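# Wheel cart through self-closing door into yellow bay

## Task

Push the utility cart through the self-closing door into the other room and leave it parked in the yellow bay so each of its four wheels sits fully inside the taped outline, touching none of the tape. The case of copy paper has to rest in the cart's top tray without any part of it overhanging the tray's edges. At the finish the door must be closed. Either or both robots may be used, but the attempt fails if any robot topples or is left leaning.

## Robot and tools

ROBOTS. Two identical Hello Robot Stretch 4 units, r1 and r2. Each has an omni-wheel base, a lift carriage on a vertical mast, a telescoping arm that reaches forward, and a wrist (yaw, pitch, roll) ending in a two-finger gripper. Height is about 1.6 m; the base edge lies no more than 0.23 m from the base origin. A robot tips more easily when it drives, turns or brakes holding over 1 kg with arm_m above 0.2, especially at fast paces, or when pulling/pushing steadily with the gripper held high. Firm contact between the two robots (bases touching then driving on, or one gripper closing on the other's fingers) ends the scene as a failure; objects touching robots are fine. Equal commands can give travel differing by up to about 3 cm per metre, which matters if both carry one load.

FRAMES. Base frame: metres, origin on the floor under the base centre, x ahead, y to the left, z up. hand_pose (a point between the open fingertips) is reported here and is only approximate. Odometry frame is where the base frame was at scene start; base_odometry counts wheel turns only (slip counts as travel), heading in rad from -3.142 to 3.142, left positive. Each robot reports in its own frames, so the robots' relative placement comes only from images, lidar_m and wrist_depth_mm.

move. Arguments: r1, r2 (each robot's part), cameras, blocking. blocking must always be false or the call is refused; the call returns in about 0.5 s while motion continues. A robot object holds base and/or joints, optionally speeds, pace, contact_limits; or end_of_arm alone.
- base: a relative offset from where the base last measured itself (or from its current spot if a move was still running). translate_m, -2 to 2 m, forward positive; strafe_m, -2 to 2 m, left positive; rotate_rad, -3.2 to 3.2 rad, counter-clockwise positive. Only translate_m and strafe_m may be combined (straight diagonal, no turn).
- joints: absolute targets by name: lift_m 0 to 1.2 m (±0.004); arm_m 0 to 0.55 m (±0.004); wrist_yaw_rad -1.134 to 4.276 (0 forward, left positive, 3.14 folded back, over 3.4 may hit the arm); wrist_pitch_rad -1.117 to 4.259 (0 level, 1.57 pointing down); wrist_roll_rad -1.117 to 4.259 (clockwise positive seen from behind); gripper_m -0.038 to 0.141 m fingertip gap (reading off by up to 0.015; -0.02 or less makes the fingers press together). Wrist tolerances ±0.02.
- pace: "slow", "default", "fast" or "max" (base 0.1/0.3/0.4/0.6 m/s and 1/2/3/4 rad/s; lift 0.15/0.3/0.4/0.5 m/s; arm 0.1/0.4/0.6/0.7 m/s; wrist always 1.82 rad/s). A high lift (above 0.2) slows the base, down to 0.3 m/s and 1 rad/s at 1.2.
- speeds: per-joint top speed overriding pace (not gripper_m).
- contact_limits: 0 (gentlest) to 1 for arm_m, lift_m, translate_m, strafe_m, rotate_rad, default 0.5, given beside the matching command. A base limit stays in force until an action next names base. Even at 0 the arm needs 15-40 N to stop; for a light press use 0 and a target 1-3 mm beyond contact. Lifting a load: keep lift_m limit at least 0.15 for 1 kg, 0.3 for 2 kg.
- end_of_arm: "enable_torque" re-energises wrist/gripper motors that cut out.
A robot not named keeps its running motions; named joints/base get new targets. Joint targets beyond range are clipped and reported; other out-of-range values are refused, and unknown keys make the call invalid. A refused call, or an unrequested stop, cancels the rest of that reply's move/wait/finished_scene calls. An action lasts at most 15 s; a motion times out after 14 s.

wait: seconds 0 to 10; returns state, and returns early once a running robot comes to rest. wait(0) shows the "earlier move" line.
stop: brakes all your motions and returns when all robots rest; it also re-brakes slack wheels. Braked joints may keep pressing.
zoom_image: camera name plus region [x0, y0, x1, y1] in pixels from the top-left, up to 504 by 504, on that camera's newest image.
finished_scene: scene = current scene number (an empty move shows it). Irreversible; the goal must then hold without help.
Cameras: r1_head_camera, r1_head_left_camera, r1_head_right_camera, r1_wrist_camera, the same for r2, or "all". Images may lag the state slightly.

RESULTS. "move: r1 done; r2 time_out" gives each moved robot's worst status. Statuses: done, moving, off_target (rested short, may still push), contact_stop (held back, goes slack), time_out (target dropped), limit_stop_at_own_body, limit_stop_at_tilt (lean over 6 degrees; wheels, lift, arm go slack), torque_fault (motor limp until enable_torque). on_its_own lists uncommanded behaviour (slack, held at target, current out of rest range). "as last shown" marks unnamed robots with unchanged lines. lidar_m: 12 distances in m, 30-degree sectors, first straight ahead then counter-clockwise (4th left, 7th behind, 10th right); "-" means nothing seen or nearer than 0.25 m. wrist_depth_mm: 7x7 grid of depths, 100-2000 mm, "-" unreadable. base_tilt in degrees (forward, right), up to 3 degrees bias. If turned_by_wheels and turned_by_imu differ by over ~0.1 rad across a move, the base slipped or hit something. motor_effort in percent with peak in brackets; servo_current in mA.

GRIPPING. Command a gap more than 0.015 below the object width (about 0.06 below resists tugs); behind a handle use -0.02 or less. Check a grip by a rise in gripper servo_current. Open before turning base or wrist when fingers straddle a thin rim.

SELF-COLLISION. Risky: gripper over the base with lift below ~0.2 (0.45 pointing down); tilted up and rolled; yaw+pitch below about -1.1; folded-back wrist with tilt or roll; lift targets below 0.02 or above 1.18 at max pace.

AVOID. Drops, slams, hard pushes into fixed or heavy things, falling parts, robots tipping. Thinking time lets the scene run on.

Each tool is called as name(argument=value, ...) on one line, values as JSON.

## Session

move(blocking=false)

Scene clock: 0.00 s.
r1.base_odometry: x=+0.000 y=+0.000 heading=+0.000
r1.turned_by_wheels: +0.000
r1.turned_by_imu: +0.000
r1.base_tilt: forward=-1.6 right=+1.3
r1.lidar_m: 0.96 1.73 2.02 2.40 3.92 1.60 0.85 0.77 0.78 0.89 0.77 0.78
r1.base_status: not commanded
r1.joint_positions: lift_m=+0.124 arm_m=+0.000 wrist_yaw_rad=+3.194 wrist_pitch_rad=+0.002 wrist_roll_rad=+0.000 gripper_m=+0.056
r1.joint_status: not commanded
r1.measured_speeds: all 0
r1.motor_effort: lift_m=+19 arm_m=-4 wheel_0=-2 wheel_1=+1 wheel_2=+0
r1.servo_current: wrist_yaw_rad=59 wrist_pitch_rad=46 wrist_roll_rad=46 gripper_m=39
r1.hand_pose: x=-0.1216 y=+0.0722 z=+0.3019 quat_wxyz=(-0.026, -0.001, +0.000, +1.000) (m; r1's base frame)
r1.wrist_depth_mm: - 135 - - - - - / - 123 135 - - - - / - 121 191 - - - - / 110 136 194 - - - - / 137 - - - 1618 - - / 226 - 190 1098 188 1160 1118 / 224 163 750 798 768 768 759
r2.base_odometry: x=+0.000 y=+0.000 heading=+0.000
r2.turned_by_wheels: +0.000
r2.turned_by_imu: +0.000
r2.base_tilt: forward=-0.6 right=+0.1
r2.lidar_m: 1.29 1.32 1.58 2.33 2.36 2.78 1.41 1.41 2.77 2.39 2.42 1.48
r2.base_status: not commanded
r2.joint_positions: lift_m=+0.200 arm_m=+0.000 wrist_yaw_rad=+3.211 wrist_pitch_rad=+0.001 wrist_roll_rad=+0.000 gripper_m=+0.056
r2.joint_status: not commanded
r2.measured_speeds: all 0
r2.motor_effort: lift_m=+18 arm_m=-4 wheel_0=-1 wheel_1=+1 wheel_2=+1
r2.servo_current: wrist_yaw_rad=46 wrist_pitch_rad=39 wrist_roll_rad=52 gripper_m=52
r2.hand_pose: x=-0.1229 y=+0.0671 z=+0.3779 quat_wxyz=(-0.035, -0.001, +0.000, +0.999) (m; r2's base frame)
r2.wrist_depth_mm: - - 137 - - - - / - - 137 - - - - / - 109 138 - - - - / - 140 175 - - - - / 214 - - - - - - / 213 1281 196 1255 190 1336 1182 / 208 243 866 - - 854 878
pictures: r1_head_camera, r1_head_left_camera, r1_head_right_camera, r1_wrist_camera, r2_head_camera, r2_head_left_camera, r2_head_right_camera, r2_wrist_camera
Images, in order (width x height): r1_head_camera 420x560, r1_head_left_camera 420x672, r1_head_right_camera 420x672, r1_wrist_camera 616x392, r2_head_camera 420x560, r2_head_left_camera 420x672, r2_head_right_camera 420x672, r2_wrist_camera 616x392.

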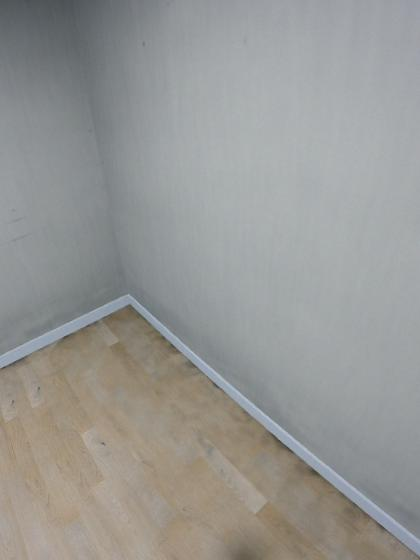

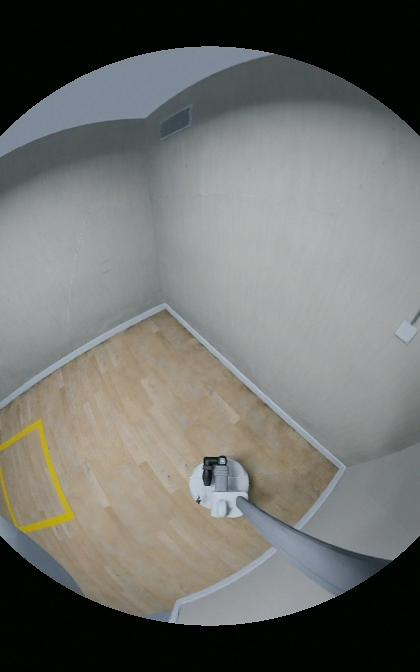

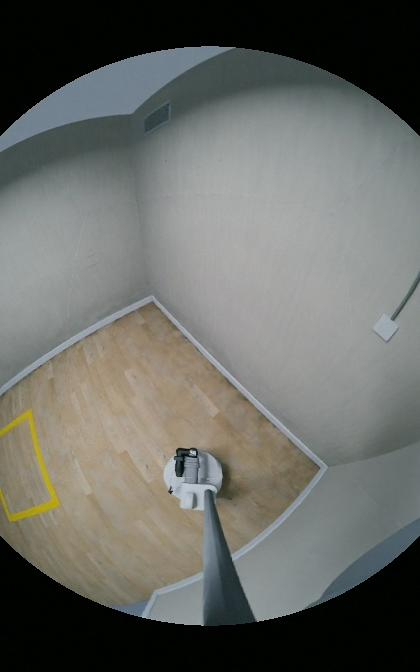

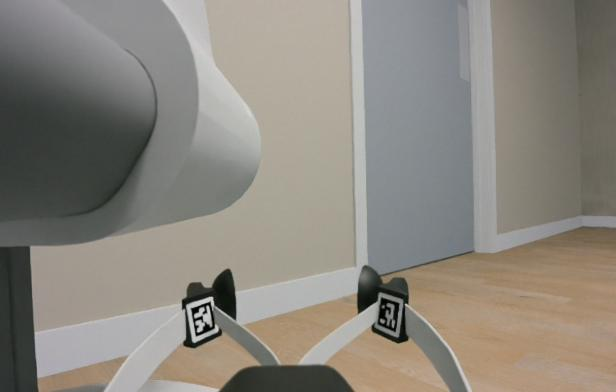

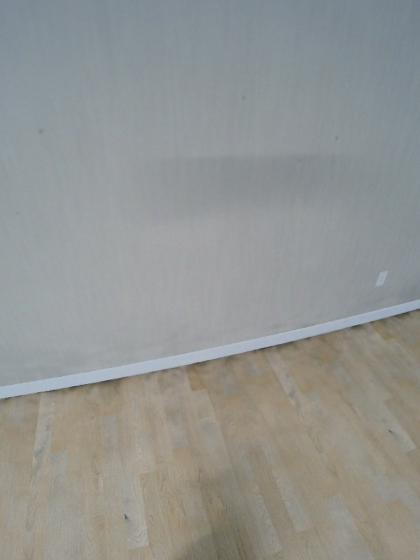

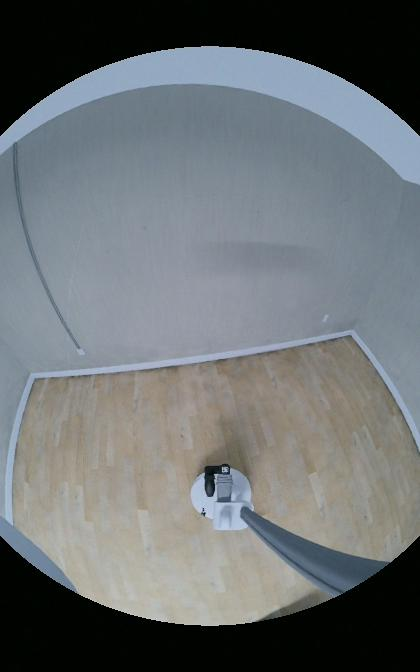

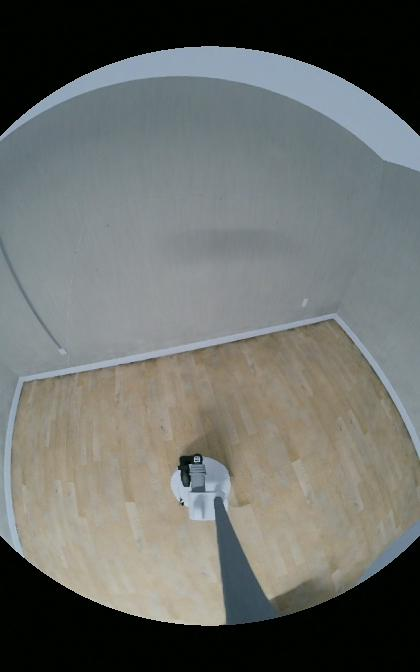

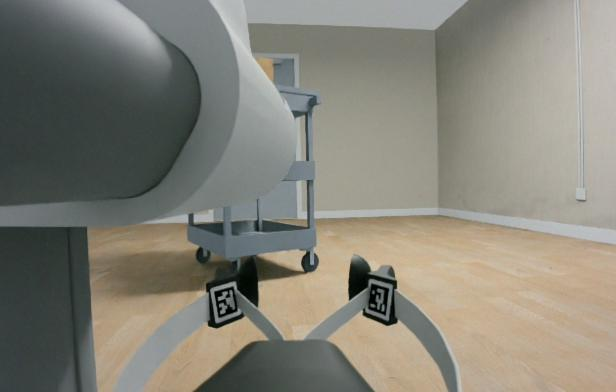

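move(blocking=false, r1={"base":{"rotate_rad":2.6},"joints":{"lift_m":0.6}}, r2={"base":{"rotate_rad":3.14},"joints":{"lift_m":0.87}})

wait(seconds=4)

move(blocking=false, r1={"joints":{"wrist_yaw_rad":0}}, r2={"joints":{"wrist_yaw_rad":0,"gripper_m":0.11}})

wait(seconds=3, cameras=["all"])

Scene clock: 14.73 s.
move: r1 moving; r2 moving
r1.base_odometry: x=+0.000 y=+0.000 heading=+0.253
r1.turned_by_wheels: +0.253
r1.turned_by_imu: +0.253
r1.base_tilt: forward=-1.6 right=+1.3
r1.lidar_m: 1.15 2.01 2.11 2.98 2.65 1.07 0.80 0.74 0.81 0.80 0.72 0.82
r1.base_status: rotate_rad moving
r1.joint_positions: lift_m=+0.162 arm_m=+0.000 wrist_yaw_rad=+3.194 wrist_pitch_rad=+0.002 wrist_roll_rad=+0.000 gripper_m=+0.056
r1.joint_status: lift_m moving
r1.measured_speeds: translate_m=+0.000 strafe_m=+0.000 rotate_rad=+0.974 lift_m=+0.146 arm_m=+0.000 wrist_yaw_rad=+0.000 wrist_pitch_rad=+0.000 wrist_roll_rad=+0.000
r1.motor_effort: lift_m=+24(27) arm_m=-4(4) wheel_0=-7(9) wheel_1=-6(7) wheel_2=-6(7)
r1.servo_current: wrist_yaw_rad=46(59) wrist_pitch_rad=39(52) wrist_roll_rad=33(65) gripper_m=39(46)
r1.hand_pose: x=-0.1216 y=+0.0722 z=+0.3395 quat_wxyz=(-0.026, -0.001, +0.000, +1.000) (m; r1's base frame)
r1.wrist_depth_mm: - 135 - - - - 1808 / - 123 135 - - - 1808 / - 121 192 - - - 1756 / 111 136 195 - - - 1808 / 137 - - - - - 1808 / 216 - 190 - 188 1229 1229 / 224 151 831 153 854 820 878
r2.base_odometry: x=+0.000 y=+0.000 heading=+0.252
r2.turned_by_wheels: +0.252
r2.turned_by_imu: +0.245
r2.base_tilt: forward=-0.7 right=+0.0
r2.lidar_m: 1.29 1.38 1.94 2.33 2.46 3.37 1.44 3.35 2.49 2.40 1.84 1.36
r2.base_status: rotate_rad moving
r2.joint_positions: lift_m=+0.238 arm_m=+0.000 wrist_yaw_rad=+3.211 wrist_pitch_rad=+0.001 wrist_roll_rad=+0.000 gripper_m=+0.056
r2.joint_status: lift_m moving
r2.measured_speeds: translate_m=+0.002 strafe_m=+0.000 rotate_rad=+0.977 lift_m=+0.146 arm_m=+0.000 wrist_yaw_rad=+0.000 wrist_pitch_rad=+0.000 wrist_roll_rad=+0.000
r2.motor_effort: lift_m=+23(25) arm_m=-4(4) wheel_0=-4(9) wheel_1=-10(10) wheel_2=-10(11)
r2.servo_current: wrist_yaw_rad=52(52) wrist_pitch_rad=46(46) wrist_roll_rad=52(65) gripper_m=46(52)
r2.hand_pose: x=-0.1229 y=+0.0671 z=+0.4157 quat_wxyz=(-0.035, -0.001, +0.000, +0.999) (m; r2's base frame)
r2.wrist_depth_mm: - - 137 - - - - / - - 137 1756 - - - / - 110 138 - - - - / - 140 176 - - - - / 215 - - - - - - / 213 1366 196 1430 190 1464 1281 / 210 242 1008 - - 976 946
pictures: none

Scene clock: 17.10 s.
earlier move: r1 done; r2 moving
r1.base_odometry: x=+0.000 y=+0.000 heading=+2.600
r1.turned_by_wheels: +2.347
r1.turned_by_imu: +2.360
r1.base_tilt: forward=-1.5 right=+1.3
r1.lidar_m: 1.65 0.88 0.76 0.76 0.91 0.76 0.77 0.94 1.66 2.05 2.40 3.90
r1.base_status: done
r1.joint_positions: lift_m=+0.600 arm_m=+0.000 wrist_yaw_rad=+3.194 wrist_pitch_rad=+0.002 wrist_roll_rad=+0.000 gripper_m=+0.056
r1.joint_status: all done
r1.measured_speeds: all 0
r1.motor_effort: lift_m=+24(28) arm_m=-4(4) wheel_0=-1(10) wheel_1=-1(9) wheel_2=+0(8)
r1.servo_current: wrist_yaw_rad=39(65) wrist_pitch_rad=46(52) wrist_roll_rad=39(65) gripper_m=39(52)
r1.hand_pose: x=-0.1216 y=+0.0722 z=+0.7771 quat_wxyz=(-0.026, -0.001, +0.000, +1.000) (m; r1's base frame)
r1.wrist_depth_mm: - 135 - - - - - / - 122 135 - - - - / - 121 190 - - - - / 110 136 194 - - - - / 137 - - - - - - / 215 - 190 - 187 - - / - 140 - 137 - - -
r2.base_odometry: x=+0.000 y=+0.000 heading=+3.139
r2.turned_by_wheels: +2.887
r2.turned_by_imu: +2.810
r2.base_tilt: forward=-0.7 right=+0.0
r2.lidar_m: 1.44 1.39 2.82 2.39 2.41 1.53 1.30 1.29 1.54 2.34 2.33 2.74
r2.base_status: done
r2.joint_positions: lift_m=+0.850 arm_m=+0.000 wrist_yaw_rad=+3.211 wrist_pitch_rad=+0.001 wrist_roll_rad=+0.000 gripper_m=+0.056
r2.joint_status: lift_m moving
r2.measured_speeds: translate_m=+0.000 strafe_m=+0.000 rotate_rad=+0.000 lift_m=+0.114 arm_m=+0.000 wrist_yaw_rad=+0.000 wrist_pitch_rad=+0.000 wrist_roll_rad=+0.000
r2.motor_effort: lift_m=+21(26) arm_m=-4(4) wheel_0=-3(10) wheel_1=-3(10) wheel_2=-5(13)
r2.servo_current: wrist_yaw_rad=52(52) wrist_pitch_rad=39(46) wrist_roll_rad=46(65) gripper_m=52(52)
r2.hand_pose: x=-0.1228 y=+0.0671 z=+1.0279 quat_wxyz=(-0.035, -0.001, +0.000, +0.999) (m; r2's base frame)
r2.wrist_depth_mm: - - 137 - - - - / - 107 137 - - - - / - 113 138 235 - - - / - 140 164 - - - - / 216 - - - - - - / 212 - 190 - 188 - - / 211 123 - - - - -
wait: 2.37 of 4 s (r1 has come to rest)
pictures: none

Scene clock: 17.60 s.
earlier move: r2 moving
move: r1 moving; r2 moving
r1.base_odometry: x=+0.000 y=+0.000 heading=+2.600
r1.turned_by_wheels: +0.000
r1.turned_by_imu: +0.000
r1.base_tilt: forward=-1.6 right=+1.3
r1.lidar_m: 1.67 0.87 0.75 0.74 0.89 0.77 0.77 0.91 1.64 2.04 2.36 3.93
r1.base_status: not commanded
r1.joint_positions: lift_m=+0.600 arm_m=+0.000 wrist_yaw_rad=+2.607 wrist_pitch_rad=+0.002 wrist_roll_rad=+0.000 gripper_m=+0.056
r1.joint_status: wrist_yaw_rad moving
r1.measured_speeds: translate_m=+0.000 strafe_m=+0.000 rotate_rad=+0.000 lift_m=+0.000 arm_m=+0.000 wrist_yaw_rad=-1.822 wrist_pitch_rad=+0.000 wrist_roll_rad=+0.000
r1.motor_effort: lift_m=+24(24) arm_m=-4(4) wheel_0=-1(2) wheel_1=-1(1) wheel_2=+0(0)
r1.servo_current: wrist_yaw_rad=111(111) wrist_pitch_rad=46(46) wrist_roll_rad=59(59) gripper_m=46(46)
r1.hand_pose: x=-0.0328 y=+0.2221 z=+0.7772 quat_wxyz=(+0.264, -0.001, +0.000, +0.965) (m; r1's base frame)
r1.wrist_depth_mm: - - - - - - - / - - - - - - - / - - - - - - - / - - - - - - - / - - - - - - - / - - 191 - 187 - - / - 140 - 136 - - -
r2.base_odometry: x=+0.000 y=+0.000 heading=+3.139
r2.turned_by_wheels: +0.000
r2.turned_by_imu: +0.000
r2.base_tilt: forward=-0.7 right=+0.1
r2.lidar_m: 1.44 1.40 2.80 2.39 2.43 1.54 1.31 1.32 1.55 2.34 2.35 2.73
r2.base_status: not commanded
r2.joint_positions: lift_m=+0.870 arm_m=+0.000 wrist_yaw_rad=+2.650 wrist_pitch_rad=+0.001 wrist_roll_rad=+0.000 gripper_m=+0.075
r2.joint_status: lift_m moving; wrist_yaw_rad moving; gripper_m moving
r2.measured_speeds: translate_m=+0.000 strafe_m=+0.000 rotate_rad=+0.000 lift_m=+0.000 arm_m=+0.000 wrist_yaw_rad=-1.738 wrist_pitch_rad=+0.000 wrist_roll_rad=+0.000
r2.motor_effort: lift_m=+22(25) arm_m=-4(4) wheel_0=-3(4) wheel_1=-3(4) wheel_2=-6(6)
r2.servo_current: wrist_yaw_rad=124(124) wrist_pitch_rad=39(46) wrist_roll_rad=46(52) gripper_m=117(117)
r2.hand_pose: x=-0.0419 y=+0.2133 z=+1.0476 quat_wxyz=(+0.244, -0.001, +0.000, +0.970) (m; r2's base frame)
r2.wrist_depth_mm: - - - - - - - / - - - - - - - / 215 - - - - - - / - - - - - - - / - - - - - - - / - - 189 - 189 - - / - - - - - - -
pictures: none

Scene clock: 19.50 s.
earlier move: r1 done; r2 moving
r1.base_odometry: x=+0.000 y=+0.000 heading=+2.600
r1.turned_by_wheels: +0.000
r1.turned_by_imu: +0.000
r1.base_tilt: forward=-1.6 right=+1.3
r1.lidar_m: 1.65 0.88 0.76 0.74 0.88 0.78 0.77 0.93 1.67 2.03 2.38 3.92
r1.base_status: not commanded
r1.joint_positions: lift_m=+0.600 arm_m=+0.000 wrist_yaw_rad=+0.003 wrist_pitch_rad=+0.002 wrist_roll_rad=+0.000 gripper_m=+0.056
r1.joint_status: all done
r1.measured_speeds: all 0
r1.motor_effort: lift_m=+24(24) arm_m=-1(4) wheel_0=-1(2) wheel_1=-1(1) wheel_2=+0(0)
r1.servo_current: wrist_yaw_rad=52(124) wrist_pitch_rad=39(46) wrist_roll_rad=46(65) gripper_m=33(52)
r1.hand_pose: x=+0.4595 y=-0.0867 z=+0.7772 quat_wxyz=(+1.000, +0.000, +0.001, +0.001) (m; r1's base frame)
r1.wrist_depth_mm: - - - - - - - / 931 - - - - - - / 931 - 1921 - - - - / 931 - 1921 - - - - / 946 - 1983 - - - - / 917 - 191 - 187 - - / - 140 1756 153 1808 1661 1808
r2.base_odometry: x=+0.000 y=+0.000 heading=+3.139
r2.turned_by_wheels: +0.000
r2.turned_by_imu: +0.000
r2.base_tilt: forward=-0.7 right=+0.1
r2.lidar_m: 1.42 1.39 2.79 2.39 2.40 1.52 1.31 1.31 1.53 2.35 2.36 2.75
r2.base_status: not commanded
r2.joint_positions: lift_m=+0.870 arm_m=+0.000 wrist_yaw_rad=+0.003 wrist_pitch_rad=+0.001 wrist_roll_rad=+0.000 gripper_m=+0.110
r2.joint_status: lift_m moving; wrist_yaw_rad moving; the others done
r2.measured_speeds: all 0
r2.motor_effort: lift_m=+21(25) arm_m=-4(4) wheel_0=-4(4) wheel_1=-3(4) wheel_2=-5(6)
r2.servo_current: wrist_yaw_rad=52(130) wrist_pitch_rad=46(46) wrist_roll_rad=39(65) gripper_m=52(117)
r2.hand_pose: x=+0.4596 y=-0.0866 z=+1.0476 quat_wxyz=(+1.000, +0.000, +0.001, +0.001) (m; r2's base frame)
r2.wrist_depth_mm: - - - - - - - / - - - - - - - / - - - - - - - / - - - - - - - / - 1576 1430 - - - - / - - 193 - 198 - - / - - - - - - -
wait: 1.90 of 3 s (r1 has come to rest)
pictures: r1_head_camera, r1_head_left_camera, r1_head_right_camera, r1_wrist_camera, r2_head_camera, r2_head_left_camera, r2_head_right_camera, r2_wrist_camera
Images, in order (width x height): r1_head_camera 420x560, r1_head_left_camera 420x672, r1_head_right_camera 420x672, r1_wrist_camera 616x392, r2_head_camera 420x560, r2_head_left_camera 420x672, r2_head_right_camera 420x672, r2_wrist_camera 616x392.

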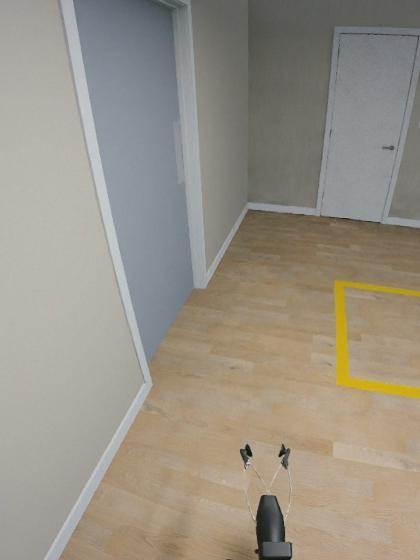

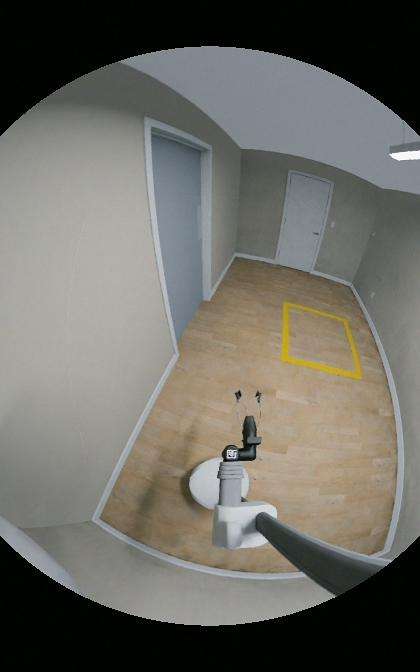

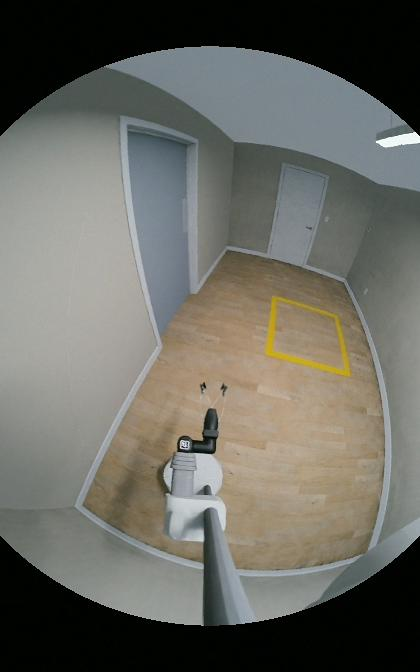

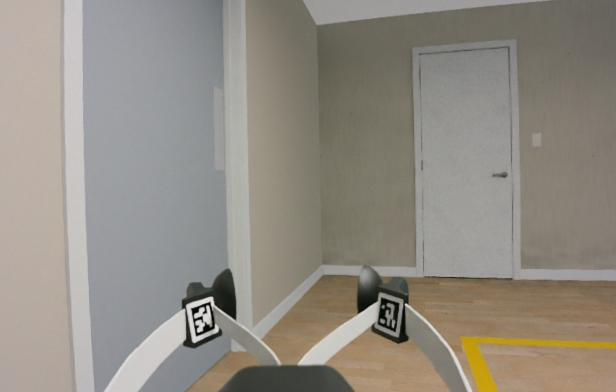

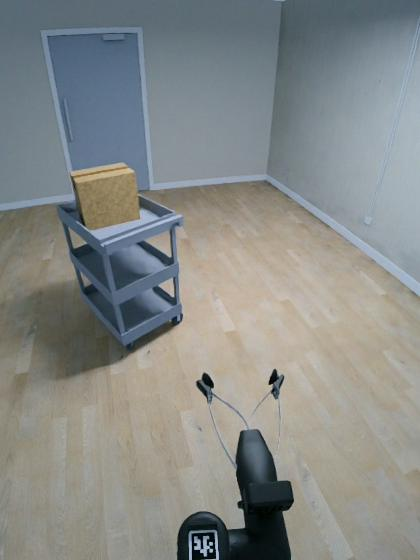

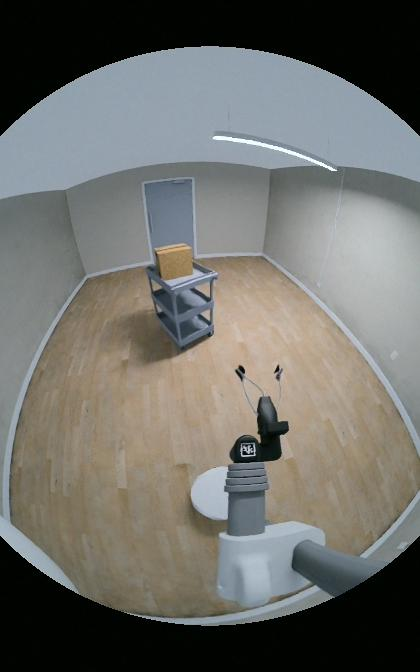

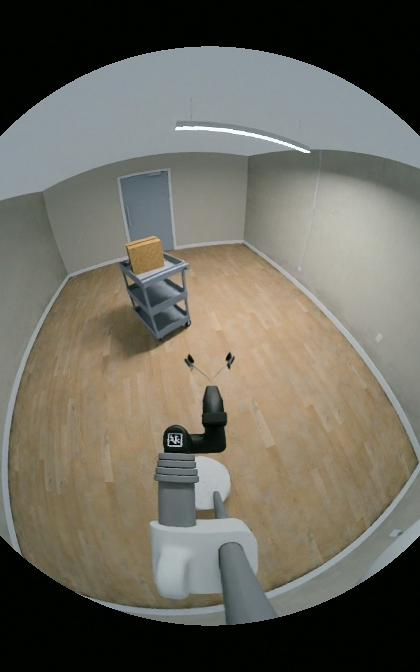

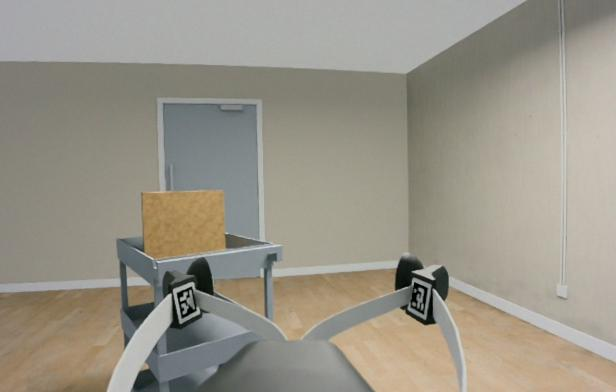

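zoom_image(camera="r2_head_camera", region=[20, 20, 260, 360])

zoom_image(camera="r1_head_camera", region=[20, 200, 420, 500])

Scaled by 1.482 from the camera's 420x560 image, which has a finer 1200x1600 frame.

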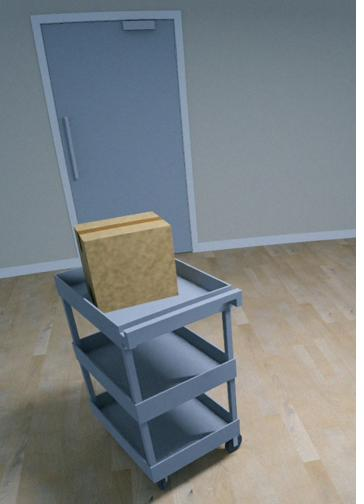

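Scaled by 1.260 from the camera's 420x560 image, which has a finer 600x800 frame.

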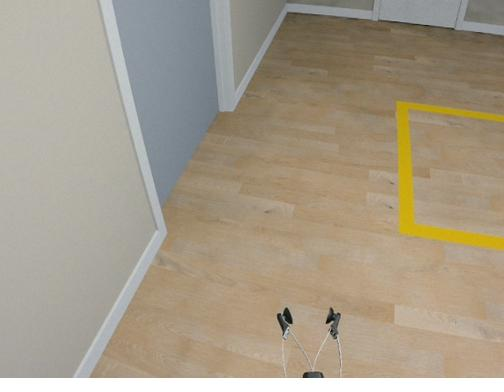

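move(blocking=false, r1={"base":{"rotate_rad":1.29},"joints":{"wrist_roll_rad":1.57,"lift_m":0.661,"gripper_m":0.11}}, r2={"base":{"rotate_rad":0.35}})

wait(seconds=1.2)

move(blocking=false, r2={"base":{"strafe_m":0.75},"joints":{"lift_m":0.87}})

wait(seconds=2)

move(blocking=false, r1={"base":{"strafe_m":-1.52,"translate_m":-0.15}})

wait(seconds=3, cameras=["r2_head_camera","r2_head_left_camera","r1_head_camera"])

Scene clock: 60.07 s.
earlier move: r2 done
move: r1 moving; r2 moving
r1.base_odometry: x=+0.000 y=+0.000 heading=+2.853
r1.turned_by_wheels: +0.253
r1.turned_by_imu: +0.253
r1.base_tilt: forward=-1.6 right=+1.3
r1.lidar_m: 1.08 0.79 0.73 0.78 0.82 0.77 0.82 1.13 2.03 2.13 2.90 2.99
r1.base_status: rotate_rad moving
r1.joint_positions: lift_m=+0.637 arm_m=+0.000 wrist_yaw_rad=+0.002 wrist_pitch_rad=+0.002 wrist_roll_rad=+0.582 gripper_m=+0.075
r1.joint_status: lift_m moving; wrist_roll_rad moving; gripper_m moving
r1.measured_speeds: translate_m=-0.001 strafe_m=+0.000 rotate_rad=+0.975 lift_m=+0.126 arm_m=+0.000 wrist_yaw_rad=+0.000 wrist_pitch_rad=+0.000 wrist_roll_rad=+1.820
r1.motor_effort: lift_m=+23(27) arm_m=+4(4) wheel_0=-8(9) wheel_1=-6(9) wheel_2=-7(8)
r1.servo_current: wrist_yaw_rad=65(78) wrist_pitch_rad=39(46) wrist_roll_rad=98(104) gripper_m=65(85)
r1.hand_pose: x=+0.4595 y=-0.0867 z=+0.8143 quat_wxyz=(+0.958, +0.287, +0.001, +0.001) (m; r1's base frame)
r1.wrist_depth_mm: - - 1983 - - - - / - - 1921 - - - - / - 991 - - - - - / - 1008 - - - - - / - - - - - - 1708 / - - 191 - 187 1661 1397 / - 145 188 138 1537 1336 1160
r2.base_odometry: x=+0.000 y=+0.000 heading=-2.906
r2.turned_by_wheels: +0.238
r2.turned_by_imu: +0.232
r2.base_tilt: forward=-0.7 right=+0.1
r2.lidar_m: 1.40 3.45 2.50 2.39 1.91 1.38 1.30 1.37 1.83 2.33 2.42 3.29
r2.base_status: rotate_rad moving
r2.joint_positions: lift_m=+0.870 arm_m=+0.000 wrist_yaw_rad=+0.003 wrist_pitch_rad=+0.001 wrist_roll_rad=+0.000 gripper_m=+0.110
r2.joint_status: all done
r2.measured_speeds: translate_m=+0.002 strafe_m=-0.001 rotate_rad=+0.694 lift_m=+0.000 arm_m=+0.000 wrist_yaw_rad=+0.000 wrist_pitch_rad=+0.000 wrist_roll_rad=+0.000
r2.motor_effort: lift_m=+21(21) arm_m=-4(4) wheel_0=-2(10) wheel_1=-4(10) wheel_2=-7(12)
r2.servo_current: wrist_yaw_rad=46(52) wrist_pitch_rad=39(46) wrist_roll_rad=52(59) gripper_m=52(59)
r2.hand_pose: x=+0.4596 y=-0.0867 z=+1.0476 quat_wxyz=(+1.000, +0.000, +0.001, +0.001) (m; r2's base frame)
r2.wrist_depth_mm: - - - - - - - / - - - - - - - / - - - - - - - / - - - - - - - / - - 1576 1499 - - - / - - 196 - 198 - - / - - - - - - -
pictures: none

Scene clock: 60.70 s.
earlier move: r1 moving; r2 done
r1.base_odometry: x=+0.000 y=+0.000 heading=-2.613
r1.turned_by_wheels: +0.817
r1.turned_by_imu: +0.821
r1.base_tilt: forward=-1.6 right=+1.2
r1.lidar_m: 0.75 0.76 0.90 0.76 0.77 0.94 1.74 2.03 2.44 3.92 1.63 0.86
r1.base_status: rotate_rad moving
r1.joint_positions: lift_m=+0.661 arm_m=+0.000 wrist_yaw_rad=+0.002 wrist_pitch_rad=+0.002 wrist_roll_rad=+1.559 gripper_m=+0.110
r1.joint_status: lift_m moving; wrist_roll_rad moving; gripper_m moving
r1.measured_speeds: translate_m=+0.000 strafe_m=-0.001 rotate_rad=+0.975 lift_m=+0.000 arm_m=+0.000 wrist_yaw_rad=+0.000 wrist_pitch_rad=+0.000 wrist_roll_rad=+0.383
r1.motor_effort: lift_m=+23(27) arm_m=+3(4) wheel_0=-3(10) wheel_1=-2(9) wheel_2=-1(8)
r1.servo_current: wrist_yaw_rad=46(78) wrist_pitch_rad=46(46) wrist_roll_rad=46(104) gripper_m=46(98)
r1.hand_pose: x=+0.4595 y=-0.0867 z=+0.8382 quat_wxyz=(+0.711, +0.703, +0.002, +0.000) (m; r1's base frame)
r1.wrist_depth_mm: - - - - - - - / - - - - - - - / - - - - - - - / - - - - - - - / - - - - - - - / - 191 178 - 189 - - / - - - 136 - - -
r2.base_odometry: x=+0.000 y=+0.000 heading=-2.795
r2.turned_by_wheels: +0.111
r2.turned_by_imu: +0.108
r2.base_tilt: forward=-0.7 right=+0.1
r2.lidar_m: 1.39 3.17 2.44 2.39 1.73 1.32 1.32 1.40 2.10 2.32 2.50 1.58
r2.base_status: done
r2.joint_positions: lift_m=+0.870 arm_m=+0.000 wrist_yaw_rad=+0.003 wrist_pitch_rad=+0.001 wrist_roll_rad=+0.000 gripper_m=+0.110
r2.joint_status: all done
r2.measured_speeds: all 0
r2.motor_effort: lift_m=+21(21) arm_m=-4(4) wheel_0=-2(10) wheel_1=-3(10) wheel_2=-4(12)
r2.servo_current: wrist_yaw_rad=52(59) wrist_pitch_rad=39(46) wrist_roll_rad=52(59) gripper_m=46(59)
r2.hand_pose: x=+0.4596 y=-0.0867 z=+1.0476 quat_wxyz=(+1.000, +0.000, +0.001, +0.001) (m; r2's base frame)
r2.wrist_depth_mm: - - - - - - - / - - - - - - - / - - - - - - - / - - - - - - - / - - - 1499 1464 - - / - - 198 1863 190 - - / - - - - - - -
wait: 0.63 of 1.2 s (r2 has come to rest)
pictures: none

Scene clock: 61.20 s.
earlier move: r1 moving
move: r2 moving
r1.base_odometry: x=+0.000 y=+0.000 heading=-2.394
r1.turned_by_wheels: +0.219
r1.turned_by_imu: +0.221
r1.base_tilt: forward=-1.6 right=+1.2
r1.lidar_m: 0.76 0.77 0.82 0.76 0.80 1.12 2.01 2.12 2.86 3.21 1.14 0.80
r1.base_status: rotate_rad moving
r1.joint_positions: lift_m=+0.661 arm_m=+0.000 wrist_yaw_rad=+0.002 wrist_pitch_rad=+0.002 wrist_roll_rad=+1.568 gripper_m=+0.110
r1.joint_status: all done
r1.measured_speeds: all 0
r1.motor_effort: lift_m=+24(24) arm_m=+2(3) wheel_0=-1(5) wheel_1=-1(5) wheel_2=-2(2)
r1.servo_current: wrist_yaw_rad=33(72) wrist_pitch_rad=39(52) wrist_roll_rad=52(59) gripper_m=33(52)
r1.hand_pose: x=+0.4595 y=-0.0867 z=+0.8382 quat_wxyz=(+0.708, +0.706, +0.002, +0.000) (m; r1's base frame)
r1.wrist_depth_mm: - - - - - - - / - - - - - - - / - - - - - - - / - - - - - - - / - - - - - - - / - 191 183 - 188 - - / - - - 136 - - -
r2.base_odometry: x=+0.012 y=-0.034 heading=-2.795
r2.turned_by_wheels: +0.000
r2.turned_by_imu: +0.000
r2.base_tilt: forward=-0.6 right=+0.0
r2.lidar_m: 1.41 3.13 2.41 2.36 1.74 1.35 1.30 1.41 2.09 2.36 2.54 1.57
r2.base_status: strafe_m moving
r2.joint_positions: lift_m=+0.870 arm_m=+0.000 wrist_yaw_rad=+0.003 wrist_pitch_rad=+0.001 wrist_roll_rad=+0.000 gripper_m=+0.110
r2.joint_status: all done
r2.measured_speeds: translate_m=-0.001 strafe_m=+0.140 rotate_rad=+0.003 lift_m=+0.000 arm_m=+0.000 wrist_yaw_rad=+0.000 wrist_pitch_rad=+0.000 wrist_roll_rad=+0.000
r2.motor_effort: lift_m=+21(21) arm_m=-4(4) wheel_0=-8(11) wheel_1=+12(12) wheel_2=+0(4)
r2.servo_current: wrist_yaw_rad=46(52) wrist_pitch_rad=46(46) wrist_roll_rad=33(59) gripper_m=46(59)
r2.hand_pose: x=+0.4596 y=-0.0867 z=+1.0476 quat_wxyz=(+1.000, +0.000, +0.001, +0.001) (m; r2's base frame)
r2.wrist_depth_mm: - - - - - - - / - - - - - - - / - - - - - - - / - - - - - - - / - - - 1464 1499 - - / - - 199 1808 190 - - / - - - - - - -
pictures: none

Scene clock: 61.47 s.
earlier move: r1 done; r2 moving
r1.base_odometry: x=+0.000 y=+0.000 heading=-2.394
r1.turned_by_wheels: +0.000
r1.turned_by_imu: +0.000
r1.base_tilt: forward=-1.6 right=+1.3
r1.lidar_m: 0.75 0.80 0.82 0.76 0.80 1.11 2.00 2.12 2.86 3.20 1.09 0.78
r1.base_status: done
r1.joint_positions: lift_m=+0.661 arm_m=+0.000 wrist_yaw_rad=+0.002 wrist_pitch_rad=+0.002 wrist_roll_rad=+1.568 gripper_m=+0.110
r1.joint_status: all done
r1.measured_speeds: all 0
r1.motor_effort: lift_m=+24(24) arm_m=+1(3) wheel_0=-2(5) wheel_1=-3(5) wheel_2=-1(2)
r1.servo_current: wrist_yaw_rad=46(72) wrist_pitch_rad=46(52) wrist_roll_rad=52(59) gripper_m=46(52)
r1.hand_pose: x=+0.4595 y=-0.0867 z=+0.8382 quat_wxyz=(+0.708, +0.706, +0.002, +0.000) (m; r1's base frame)
r1.wrist_depth_mm: - - - - - - - / - - - - - - - / - - - - - - - / - - - - - - - / - - - - - - - / - 191 183 - 188 - - / - - - 136 - - -
r2.base_odometry: x=+0.029 y=-0.080 heading=-2.795
r2.turned_by_wheels: +0.000
r2.turned_by_imu: +0.000
r2.base_tilt: forward=-0.7 right=+0.1
r2.lidar_m: 1.39 3.03 2.34 2.31 1.71 1.35 1.31 1.41 2.08 2.40 2.61 1.54
r2.base_status: strafe_m moving
r2.joint_positions: lift_m=+0.870 arm_m=+0.000 wrist_yaw_rad=+0.003 wrist_pitch_rad=+0.001 wrist_roll_rad=+0.000 gripper_m=+0.110
r2.joint_status: all done
r2.measured_speeds: translate_m=-0.001 strafe_m=+0.216 rotate_rad=+0.005 lift_m=+0.000 arm_m=+0.000 wrist_yaw_rad=+0.000 wrist_pitch_rad=+0.000 wrist_roll_rad=+0.000
r2.motor_effort: lift_m=+21(21) arm_m=-4(4) wheel_0=-7(13) wheel_1=+12(13) wheel_2=+1(4)
r2.servo_current: wrist_yaw_rad=39(52) wrist_pitch_rad=39(46) wrist_roll_rad=46(59) gripper_m=52(59)
r2.hand_pose: x=+0.4596 y=-0.0867 z=+1.0476 quat_wxyz=(+1.000, +0.000, +0.001, +0.001) (m; r2's base frame)
r2.wrist_depth_mm: - - - - - - - / - - - - - - - / - - - - - - - / - - - - - - - / - - - - 1499 - - / - - 199 1808 192 - - / - - - - - - -
wait: 0.27 of 2 s (r1 has come to rest)
pictures: none

Scene clock: 61.97 s.
earlier move: r2 moving
move: r1 moving
r1.base_odometry: x=-0.021 y=+0.027 heading=-2.394
r1.turned_by_wheels: +0.000
r1.turned_by_imu: +0.000
r1.base_tilt: forward=-1.6 right=+1.2
r1.lidar_m: 0.75 0.79 0.82 0.81 0.83 1.14 2.01 2.11 2.86 3.22 1.13 0.77
r1.base_status: translate_m moving; strafe_m moving
r1.joint_positions: lift_m=+0.661 arm_m=+0.000 wrist_yaw_rad=+0.002 wrist_pitch_rad=+0.002 wrist_roll_rad=+1.568 gripper_m=+0.110
r1.joint_status: not commanded
r1.measured_speeds: translate_m=-0.012 strafe_m=-0.134 rotate_rad=+0.000 lift_m=+0.000 arm_m=+0.000 wrist_yaw_rad=+0.000 wrist_pitch_rad=+0.000 wrist_roll_rad=+0.000
r1.motor_effort: lift_m=+24(24) arm_m=-1(1) wheel_0=+8(10) wheel_1=-10(10) wheel_2=+3(3)
r1.servo_current: wrist_yaw_rad=52(65) wrist_pitch_rad=39(52) wrist_roll_rad=65(65) gripper_m=46(46)
r1.hand_pose: x=+0.4595 y=-0.0867 z=+0.8382 quat_wxyz=(+0.708, +0.706, +0.002, +0.000) (m; r1's base frame)
r1.wrist_depth_mm: - - - - - - - / - - - - - - - / - - - - - - - / - - - - - - - / - - - - - - - / - 191 183 - 189 - - / - - - 136 - - -
r2.base_odometry: x=+0.076 y=-0.212 heading=-2.795
r2.turned_by_wheels: +0.000
r2.turned_by_imu: +0.000
r2.base_tilt: forward=-0.7 right=+0.0
r2.lidar_m: 1.43 2.84 2.20 2.17 1.71 1.32 1.28 1.40 2.07 2.56 2.76 1.49
r2.base_status: strafe_m moving
r2.joint_positions: lift_m=+0.870 arm_m=+0.000 wrist_yaw_rad=+0.003 wrist_pitch_rad=+0.001 wrist_roll_rad=+0.000 gripper_m=+0.110
r2.joint_status: not commanded
r2.measured_speeds: translate_m=+0.000 strafe_m=+0.300 rotate_rad=-0.001 lift_m=+0.000 arm_m=+0.000 wrist_yaw_rad=+0.000 wrist_pitch_rad=+0.000 wrist_roll_rad=+0.000
r2.motor_effort: lift_m=+21(21) arm_m=-4(4) wheel_0=-10(12) wheel_1=+8(13) wheel_2=+1(1)
r2.servo_current: wrist_yaw_rad=52(52) wrist_pitch_rad=46(46) wrist_roll_rad=46(52) gripper_m=46(59)
r2.hand_pose: x=+0.4596 y=-0.0867 z=+1.0476 quat_wxyz=(+1.000, +0.000, +0.001, +0.001) (m; r2's base frame)
r2.wrist_depth_mm: - - - - - - - / - - - - - - - / - - - - - - - / - - - - 1430 - - / - - - - 1464 - - / - - 199 - 190 - - / - - - - - - -
pictures: none

Scene clock: 64.53 s.
earlier move: r1 moving; r2 done
r1.base_odometry: x=-0.458 y=+0.603 heading=-2.394
r1.turned_by_wheels: +0.000
r1.turned_by_imu: -0.004
r1.base_tilt: forward=-1.6 right=+1.2
r1.lidar_m: 0.83 0.86 1.18 1.51 1.58 2.03 1.92 2.03 2.73 3.19 1.32 0.86
r1.base_status: translate_m moving; strafe_m moving
r1.joint_positions: lift_m=+0.661 arm_m=+0.000 wrist_yaw_rad=+0.002 wrist_pitch_rad=+0.002 wrist_roll_rad=+1.568 gripper_m=+0.110
r1.joint_status: not commanded
r1.measured_speeds: translate_m=-0.030 strafe_m=-0.298 rotate_rad=+0.002 lift_m=+0.000 arm_m=+0.000 wrist_yaw_rad=+0.000 wrist_pitch_rad=+0.000 wrist_roll_rad=+0.000
r1.motor_effort: lift_m=+23(24) arm_m=-3(4) wheel_0=+4(11) wheel_1=-5(12) wheel_2=+4(5)
r1.servo_current: wrist_yaw_rad=59(65) wrist_pitch_rad=39(52) wrist_roll_rad=46(65) gripper_m=39(52)
r1.hand_pose: x=+0.4595 y=-0.0867 z=+0.8382 quat_wxyz=(+0.708, +0.706, +0.002, +0.000) (m; r1's base frame)
r1.wrist_depth_mm: - - - - - - - / - - - - - - - / - - - - - - - / - - - - - - - / - - - - - - - / - 191 183 - 189 - - / - - - 136 - - -
r2.base_odometry: x=+0.255 y=-0.705 heading=-2.795
r2.turned_by_wheels: +0.000
r2.turned_by_imu: +0.001
r2.base_tilt: forward=-0.7 right=+0.1
r2.lidar_m: 4.50 2.14 1.66 1.65 1.63 1.28 1.20 1.35 1.99 3.07 3.32 1.61
r2.base_status: done
r2.joint_positions: lift_m=+0.870 arm_m=+0.000 wrist_yaw_rad=+0.003 wrist_pitch_rad=+0.001 wrist_roll_rad=+0.000 gripper_m=+0.110
r2.joint_status: not commanded
r2.measured_speeds: all 0
r2.motor_effort: lift_m=+21(21) arm_m=-4(5) wheel_0=-1(12) wheel_1=+1(13) wheel_2=+0(2)
r2.servo_current: wrist_yaw_rad=46(65) wrist_pitch_rad=39(52) wrist_roll_rad=46(59) gripper_m=52(59)
r2.hand_pose: x=+0.4596 y=-0.0867 z=+1.0476 quat_wxyz=(+1.000, +0.000, +0.001, +0.001) (m; r2's base frame)
r2.wrist_depth_mm: - - - - - - - / - - - - - - - / - - - - - - - / - - - - - 1618 - / - - - - - 1464 1464 / - - 198 - 198 1921 - / - - - - - - 1921
wait: 2.57 of 3 s (r2 has come to rest)
pictures: r1_head_camera, r2_head_camera, r2_head_left_camera
Images, in order (width x height): r1_head_camera 420x560, r2_head_camera 420x560, r2_head_left_camera 420x672.

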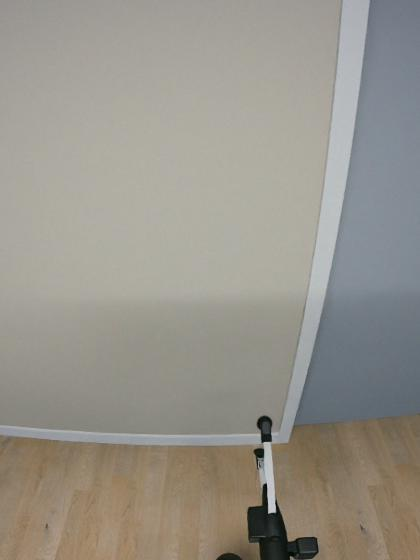

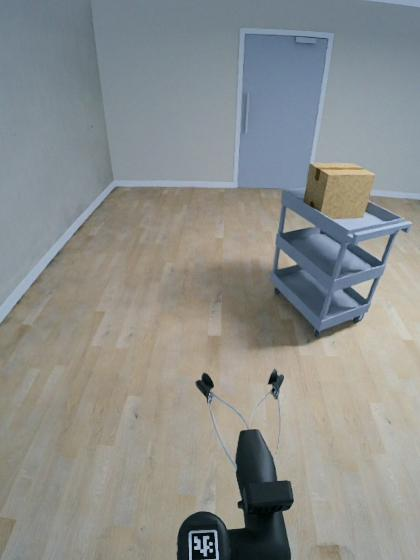

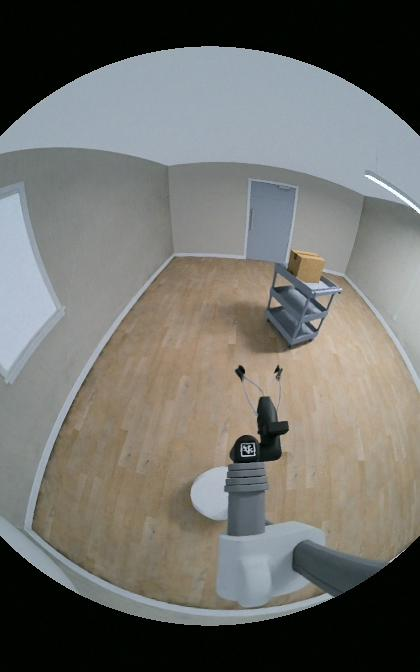

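move(blocking=false, r2={"base":{"translate_m":2.0},"pace":"fast"})

wait(seconds=4)

wait(seconds=3)

move(blocking=false, r2={"base":{"translate_m":1.4,"strafe_m":-0.36},"pace":"fast"})

wait(seconds=8, cameras=["r2_head_camera","r2_wrist_camera","r2_head_right_camera","r1_head_left_camera"])

Scene clock: 71.80 s.
earlier move: r1 done
move: r2 moving
r1.base_odometry: x=-0.924 y=+1.216 heading=-2.394
r1.turned_by_wheels: +0.000
r1.turned_by_imu: -0.005
r1.base_tilt: forward=-1.6 right=+1.3
r1.lidar_m: 0.98 1.02 1.31 2.27 2.37 1.93 1.83 1.92 2.55 2.42 1.36 1.05
r1.base_status: done
r1.joint_positions: lift_m=+0.661 arm_m=+0.000 wrist_yaw_rad=+0.002 wrist_pitch_rad=+0.002 wrist_roll_rad=+1.568 gripper_m=+0.110
r1.joint_status: not commanded
r1.measured_speeds: all 0
r1.motor_effort: lift_m=+23(23) arm_m=-3(4) wheel_0=+1(1) wheel_1=-1(1) wheel_2=+3(3)
r1.servo_current: wrist_yaw_rad=59(72) wrist_pitch_rad=39(46) wrist_roll_rad=52(59) gripper_m=46(52)
r1.hand_pose: x=+0.4595 y=-0.0867 z=+0.8382 quat_wxyz=(+0.708, +0.706, +0.002, +0.000) (m; r1's base frame)
r1.wrist_depth_mm: 809 798 798 - - - - / - - - - - - - / - - - - - - - / - - - - - - - / - - - - - - - / - 191 183 - 188 - - / - - - 136 - - -
r2.base_odometry: x=+0.216 y=-0.719 heading=-2.795
r2.turned_by_wheels: +0.000
r2.turned_by_imu: +0.001
r2.base_tilt: forward=-0.7 right=+0.0
r2.lidar_m: 4.48 2.18 1.66 1.65 1.69 1.31 1.28 1.40 2.07 3.06 3.32 1.57
r2.base_status: translate_m moving
r2.joint_positions: lift_m=+0.870 arm_m=+0.000 wrist_yaw_rad=+0.003 wrist_pitch_rad=+0.001 wrist_roll_rad=+0.000 gripper_m=+0.110
r2.joint_status: not commanded
r2.measured_speeds: translate_m=+0.164 strafe_m=+0.000 rotate_rad=+0.008 lift_m=+0.000 arm_m=+0.000 wrist_yaw_rad=+0.000 wrist_pitch_rad=+0.000 wrist_roll_rad=+0.000
r2.motor_effort: lift_m=+21(21) arm_m=-4(4) wheel_0=+7(13) wheel_1=+8(9) wheel_2=-13(14)
r2.servo_current: wrist_yaw_rad=52(52) wrist_pitch_rad=39(39) wrist_roll_rad=46(52) gripper_m=46(59)
r2.hand_pose: x=+0.4596 y=-0.0867 z=+1.0476 quat_wxyz=(+1.000, +0.000, +0.001, +0.001) (m; r2's base frame)
r2.wrist_depth_mm: - - - - - - - / - - - - - - - / - - - - - - - / - - - - - 1537 - / - - - - - 1397 1430 / - - 198 - 198 1756 - / - - - - - - 1576
pictures: none

Scene clock: 75.80 s.
earlier move: r2 moving
r1.base_odometry: x=-0.924 y=+1.216 heading=-2.394
r1.turned_by_wheels: +0.000
r1.turned_by_imu: +0.000
r1.base_tilt: forward=-1.6 right=+1.3
r1.lidar_m: 1.01 1.02 1.32 2.27 2.37 1.94 1.83 1.93 2.55 2.43 1.39 1.06
r1.base_status: done
r1.joint_positions: lift_m=+0.661 arm_m=+0.000 wrist_yaw_rad=+0.002 wrist_pitch_rad=+0.002 wrist_roll_rad=+1.568 gripper_m=+0.110
r1.joint_status: not commanded
r1.measured_speeds: all 0
r1.motor_effort: lift_m=+23(24) arm_m=-4(4) wheel_0=+1(2) wheel_1=+0(1) wheel_2=+3(3)
r1.servo_current: wrist_yaw_rad=33(72) wrist_pitch_rad=39(52) wrist_roll_rad=46(72) gripper_m=39(52)
r1.hand_pose: x=+0.4595 y=-0.0867 z=+0.8382 quat_wxyz=(+0.708, +0.706, +0.002, +0.000) (m; r1's base frame)
r1.wrist_depth_mm: 798 809 798 - - - - / - - - - - - - / - - - - - - - / - - - - - - - / - - - - - - - / - 191 183 - 188 - - / - - - 136 - - -
r2.base_odometry: x=-1.210 y=-1.235 heading=-2.795
r2.turned_by_wheels: +0.000
r2.turned_by_imu: +0.001
r2.base_tilt: forward=-0.7 right=+0.0
r2.lidar_m: 3.01 1.96 1.52 1.51 1.61 2.43 2.78 3.00 3.28 0.69 0.69 3.07
r2.base_status: translate_m moving
r2.joint_positions: lift_m=+0.870 arm_m=+0.000 wrist_yaw_rad=+0.003 wrist_pitch_rad=+0.001 wrist_roll_rad=+0.000 gripper_m=+0.110
r2.joint_status: not commanded
r2.measured_speeds: translate_m=+0.400 strafe_m=+0.000 rotate_rad=-0.003 lift_m=+0.000 arm_m=+0.000 wrist_yaw_rad=+0.000 wrist_pitch_rad=+0.000 wrist_roll_rad=+0.000
r2.motor_effort: lift_m=+21(21) arm_m=-4(4) wheel_0=+5(13) wheel_1=+5(10) wheel_2=-9(16)
r2.servo_current: wrist_yaw_rad=52(59) wrist_pitch_rad=46(52) wrist_roll_rad=46(59) gripper_m=46(59)
r2.hand_pose: x=+0.4596 y=-0.0867 z=+1.0476 quat_wxyz=(+1.000, +0.000, +0.001, +0.001) (m; r2's base frame)
r2.wrist_depth_mm: - - - - - - - / - - - - - - - / - - - - - - - / - - - - - - - / - - - - - - - / - - 198 - 198 - - / - - - - - - -
wait: 4.00 s; no rest
pictures: none

Scene clock: 77.80 s.
earlier move: r2 done
r1.base_odometry: x=-0.924 y=+1.216 heading=-2.394
r1.turned_by_wheels: +0.000
r1.turned_by_imu: +0.000
r1.base_tilt: forward=-1.6 right=+1.3
r1.lidar_m: 0.99 1.00 1.30 2.27 2.35 1.92 1.84 1.94 2.54 2.43 1.39 1.08
r1.base_status: done
r1.joint_positions: lift_m=+0.661 arm_m=+0.000 wrist_yaw_rad=+0.002 wrist_pitch_rad=+0.002 wrist_roll_rad=+1.568 gripper_m=+0.110
r1.joint_status: not commanded
r1.measured_speeds: all 0
r1.motor_effort: lift_m=+23(24) arm_m=-4(4) wheel_0=+0(2) wheel_1=+0(1) wheel_2=+3(3)
r1.servo_current: wrist_yaw_rad=59(72) wrist_pitch_rad=46(52) wrist_roll_rad=33(78) gripper_m=46(52)
r1.hand_pose: x=+0.4595 y=-0.0867 z=+0.8382 quat_wxyz=(+0.708, +0.706, +0.002, +0.000) (m; r1's base frame)
r1.wrist_depth_mm: 788 809 798 - - - - / - - - - - - - / - - - - - - - / - - - - - - - / - - - - - - - / - 191 183 - 188 - - / - - - 136 - - -
r2.base_odometry: x=-1.626 y=-1.385 heading=-2.795
r2.turned_by_wheels: +0.000
r2.turned_by_imu: +0.001
r2.base_tilt: forward=-0.7 right=+0.1
r2.lidar_m: 2.57 1.93 1.52 1.46 1.57 2.31 3.23 3.48 0.68 0.58 3.39 2.58
r2.base_status: done
r2.joint_positions: lift_m=+0.870 arm_m=+0.000 wrist_yaw_rad=+0.003 wrist_pitch_rad=+0.001 wrist_roll_rad=+0.000 gripper_m=+0.110
r2.joint_status: not commanded
r2.measured_speeds: all 0
r2.motor_effort: lift_m=+21(21) arm_m=-4(4) wheel_0=+3(13) wheel_1=+3(10) wheel_2=-1(16)
r2.servo_current: wrist_yaw_rad=33(65) wrist_pitch_rad=33(52) wrist_roll_rad=46(59) gripper_m=46(59)
r2.hand_pose: x=+0.4596 y=-0.0867 z=+1.0476 quat_wxyz=(+1.000, +0.000, +0.001, +0.001) (m; r2's base frame)
r2.wrist_depth_mm: - - - - - - - / - - - - - - - / - - - - - - - / - - - - - - - / - - - - - - - / - - 199 - 198 - - / - - - - - - -
wait: 2.00 of 3 s (r2 has come to rest)
pictures: none

Scene clock: 78.30 s.
move: r2 moving
r1: as last shown
r1.lidar_m: 1.00 1.01 1.32 2.26 2.39 1.95 1.84 1.92 2.53 2.44 1.36 1.04
r1.motor_effort: lift_m=+23(24) arm_m=-4(4) wheel_0=+1(1) wheel_1=+0(1) wheel_2=+3(3)
r1.servo_current: wrist_yaw_rad=59(65) wrist_pitch_rad=39(46) wrist_roll_rad=39(72) gripper_m=46(46)
r1.wrist_depth_mm: 798 798 798 - - - - / - - - - - - - / - - - - - - - / - - - - - - - / - - - - - - - / - 191 183 - 188 - - / - - - 136 - - -
r2.base_odometry: x=-1.669 y=-1.389 heading=-2.795
r2.turned_by_wheels: +0.000
r2.turned_by_imu: +0.000
r2.base_tilt: forward=-0.7 right=+0.1
r2.lidar_m: 2.54 1.96 1.51 1.48 1.60 2.37 3.27 3.51 0.63 0.56 3.34 2.51
r2.base_status: translate_m moving; strafe_m moving
r2.joint_positions: lift_m=+0.870 arm_m=+0.000 wrist_yaw_rad=+0.003 wrist_pitch_rad=+0.001 wrist_roll_rad=+0.000 gripper_m=+0.110
r2.joint_status: not commanded
r2.measured_speeds: translate_m=+0.164 strafe_m=-0.042 rotate_rad=+0.007 lift_m=+0.000 arm_m=+0.000 wrist_yaw_rad=+0.000 wrist_pitch_rad=+0.000 wrist_roll_rad=+0.000
r2.motor_effort: lift_m=+21(21) arm_m=-4(4) wheel_0=+10(12) wheel_1=+4(8) wheel_2=-15(15)
r2.servo_current: wrist_yaw_rad=52(52) wrist_pitch_rad=39(46) wrist_roll_rad=39(52) gripper_m=52(52)
r2.hand_pose: x=+0.4596 y=-0.0867 z=+1.0476 quat_wxyz=(+1.000, +0.000, +0.001, +0.001) (m; r2's base frame)
r2.wrist_depth_mm: - - - - - - - / - - - - - - - / - - - - - - - / - - - - - - - / - - - - - - - / - - 199 - 198 - - / - - - - - - -
pictures: none

Scene clock: 82.87 s.
earlier move: r2 done
r1.base_odometry: x=-0.924 y=+1.216 heading=-2.394
r1.turned_by_wheels: +0.000
r1.turned_by_imu: +0.000
r1.base_tilt: forward=-1.6 right=+1.3
r1.lidar_m: 1.00 1.04 1.31 2.27 2.36 1.91 1.83 1.89 2.54 2.44 1.36 1.06
r1.base_status: not commanded
r1.joint_positions: lift_m=+0.661 arm_m=+0.000 wrist_yaw_rad=+0.002 wrist_pitch_rad=+0.002 wrist_roll_rad=+1.568 gripper_m=+0.110
r1.joint_status: not commanded
r1.measured_speeds: all 0
r1.motor_effort: lift_m=+23(24) arm_m=-3(4) wheel_0=+1(1) wheel_1=+0(1) wheel_2=+3(3)
r1.servo_current: wrist_yaw_rad=46(65) wrist_pitch_rad=39(52) wrist_roll_rad=26(72) gripper_m=39(52)
r1.hand_pose: x=+0.4595 y=-0.0867 z=+0.8382 quat_wxyz=(+0.708, +0.706, +0.002, +0.000) (m; r1's base frame)
r1.wrist_depth_mm: 798 809 798 - - - - / - - - - - - - / - - - - - - - / - - - - - - - / - - - - - - - / - 191 184 - 189 - - / - - - 136 - - -
r2.base_odometry: x=-3.065 y=-1.523 heading=-2.794
r2.turned_by_wheels: +0.000
r2.turned_by_imu: +0.003
r2.base_tilt: forward=-0.6 right=+0.0
r2.lidar_m: 1.15 1.24 1.72 1.69 1.83 2.72 1.34 1.34 3.12 3.05 1.52 1.11
r2.base_status: done
r2.joint_positions: lift_m=+0.870 arm_m=+0.000 wrist_yaw_rad=+0.003 wrist_pitch_rad=+0.001 wrist_roll_rad=+0.000 gripper_m=+0.110
r2.joint_status: not commanded
r2.measured_speeds: all 0
r2.motor_effort: lift_m=+21(21) arm_m=-4(4) wheel_0=+3(13) wheel_1=+2(8) wheel_2=+0(16)
r2.servo_current: wrist_yaw_rad=52(65) wrist_pitch_rad=46(52) wrist_roll_rad=39(65) gripper_m=52(59)
r2.hand_pose: x=+0.4596 y=-0.0867 z=+1.0477 quat_wxyz=(+1.000, +0.000, +0.001, +0.001) (m; r2's base frame)
r2.wrist_depth_mm: - - - - - - - / - - - - - - - / - - - - - - - / - - - - - - - / - - - - - - - / - - 193 - 189 - - / - - - - - - -
wait: 4.57 of 8 s (r2 has come to rest)
pictures: r1_head_left_camera, r2_head_camera, r2_head_right_camera, r2_wrist_camera
Images, in order (width x height): r1_head_left_camera 420x672, r2_head_camera 420x560, r2_head_right_camera 420x672, r2_wrist_camera 616x392.

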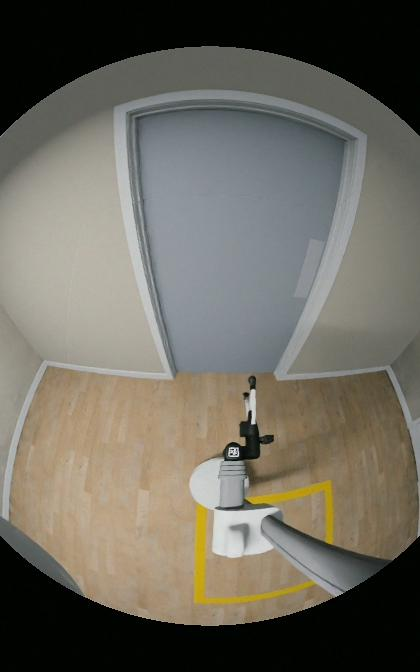

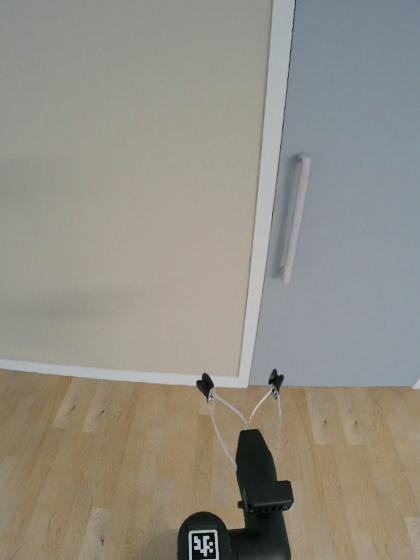

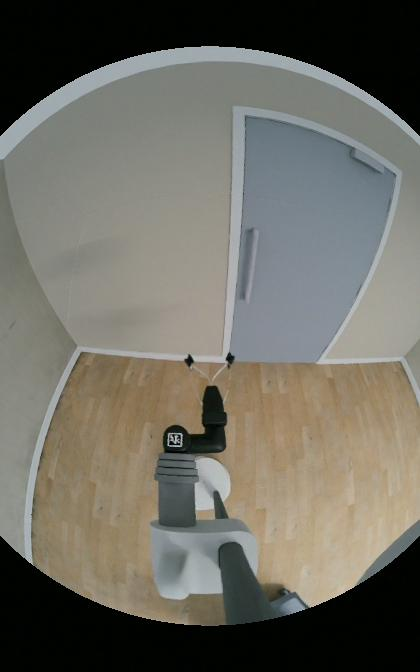

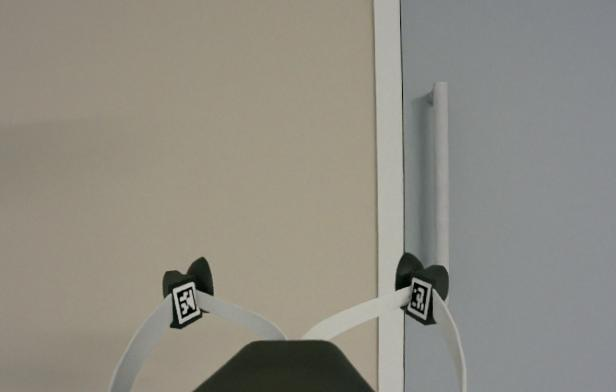

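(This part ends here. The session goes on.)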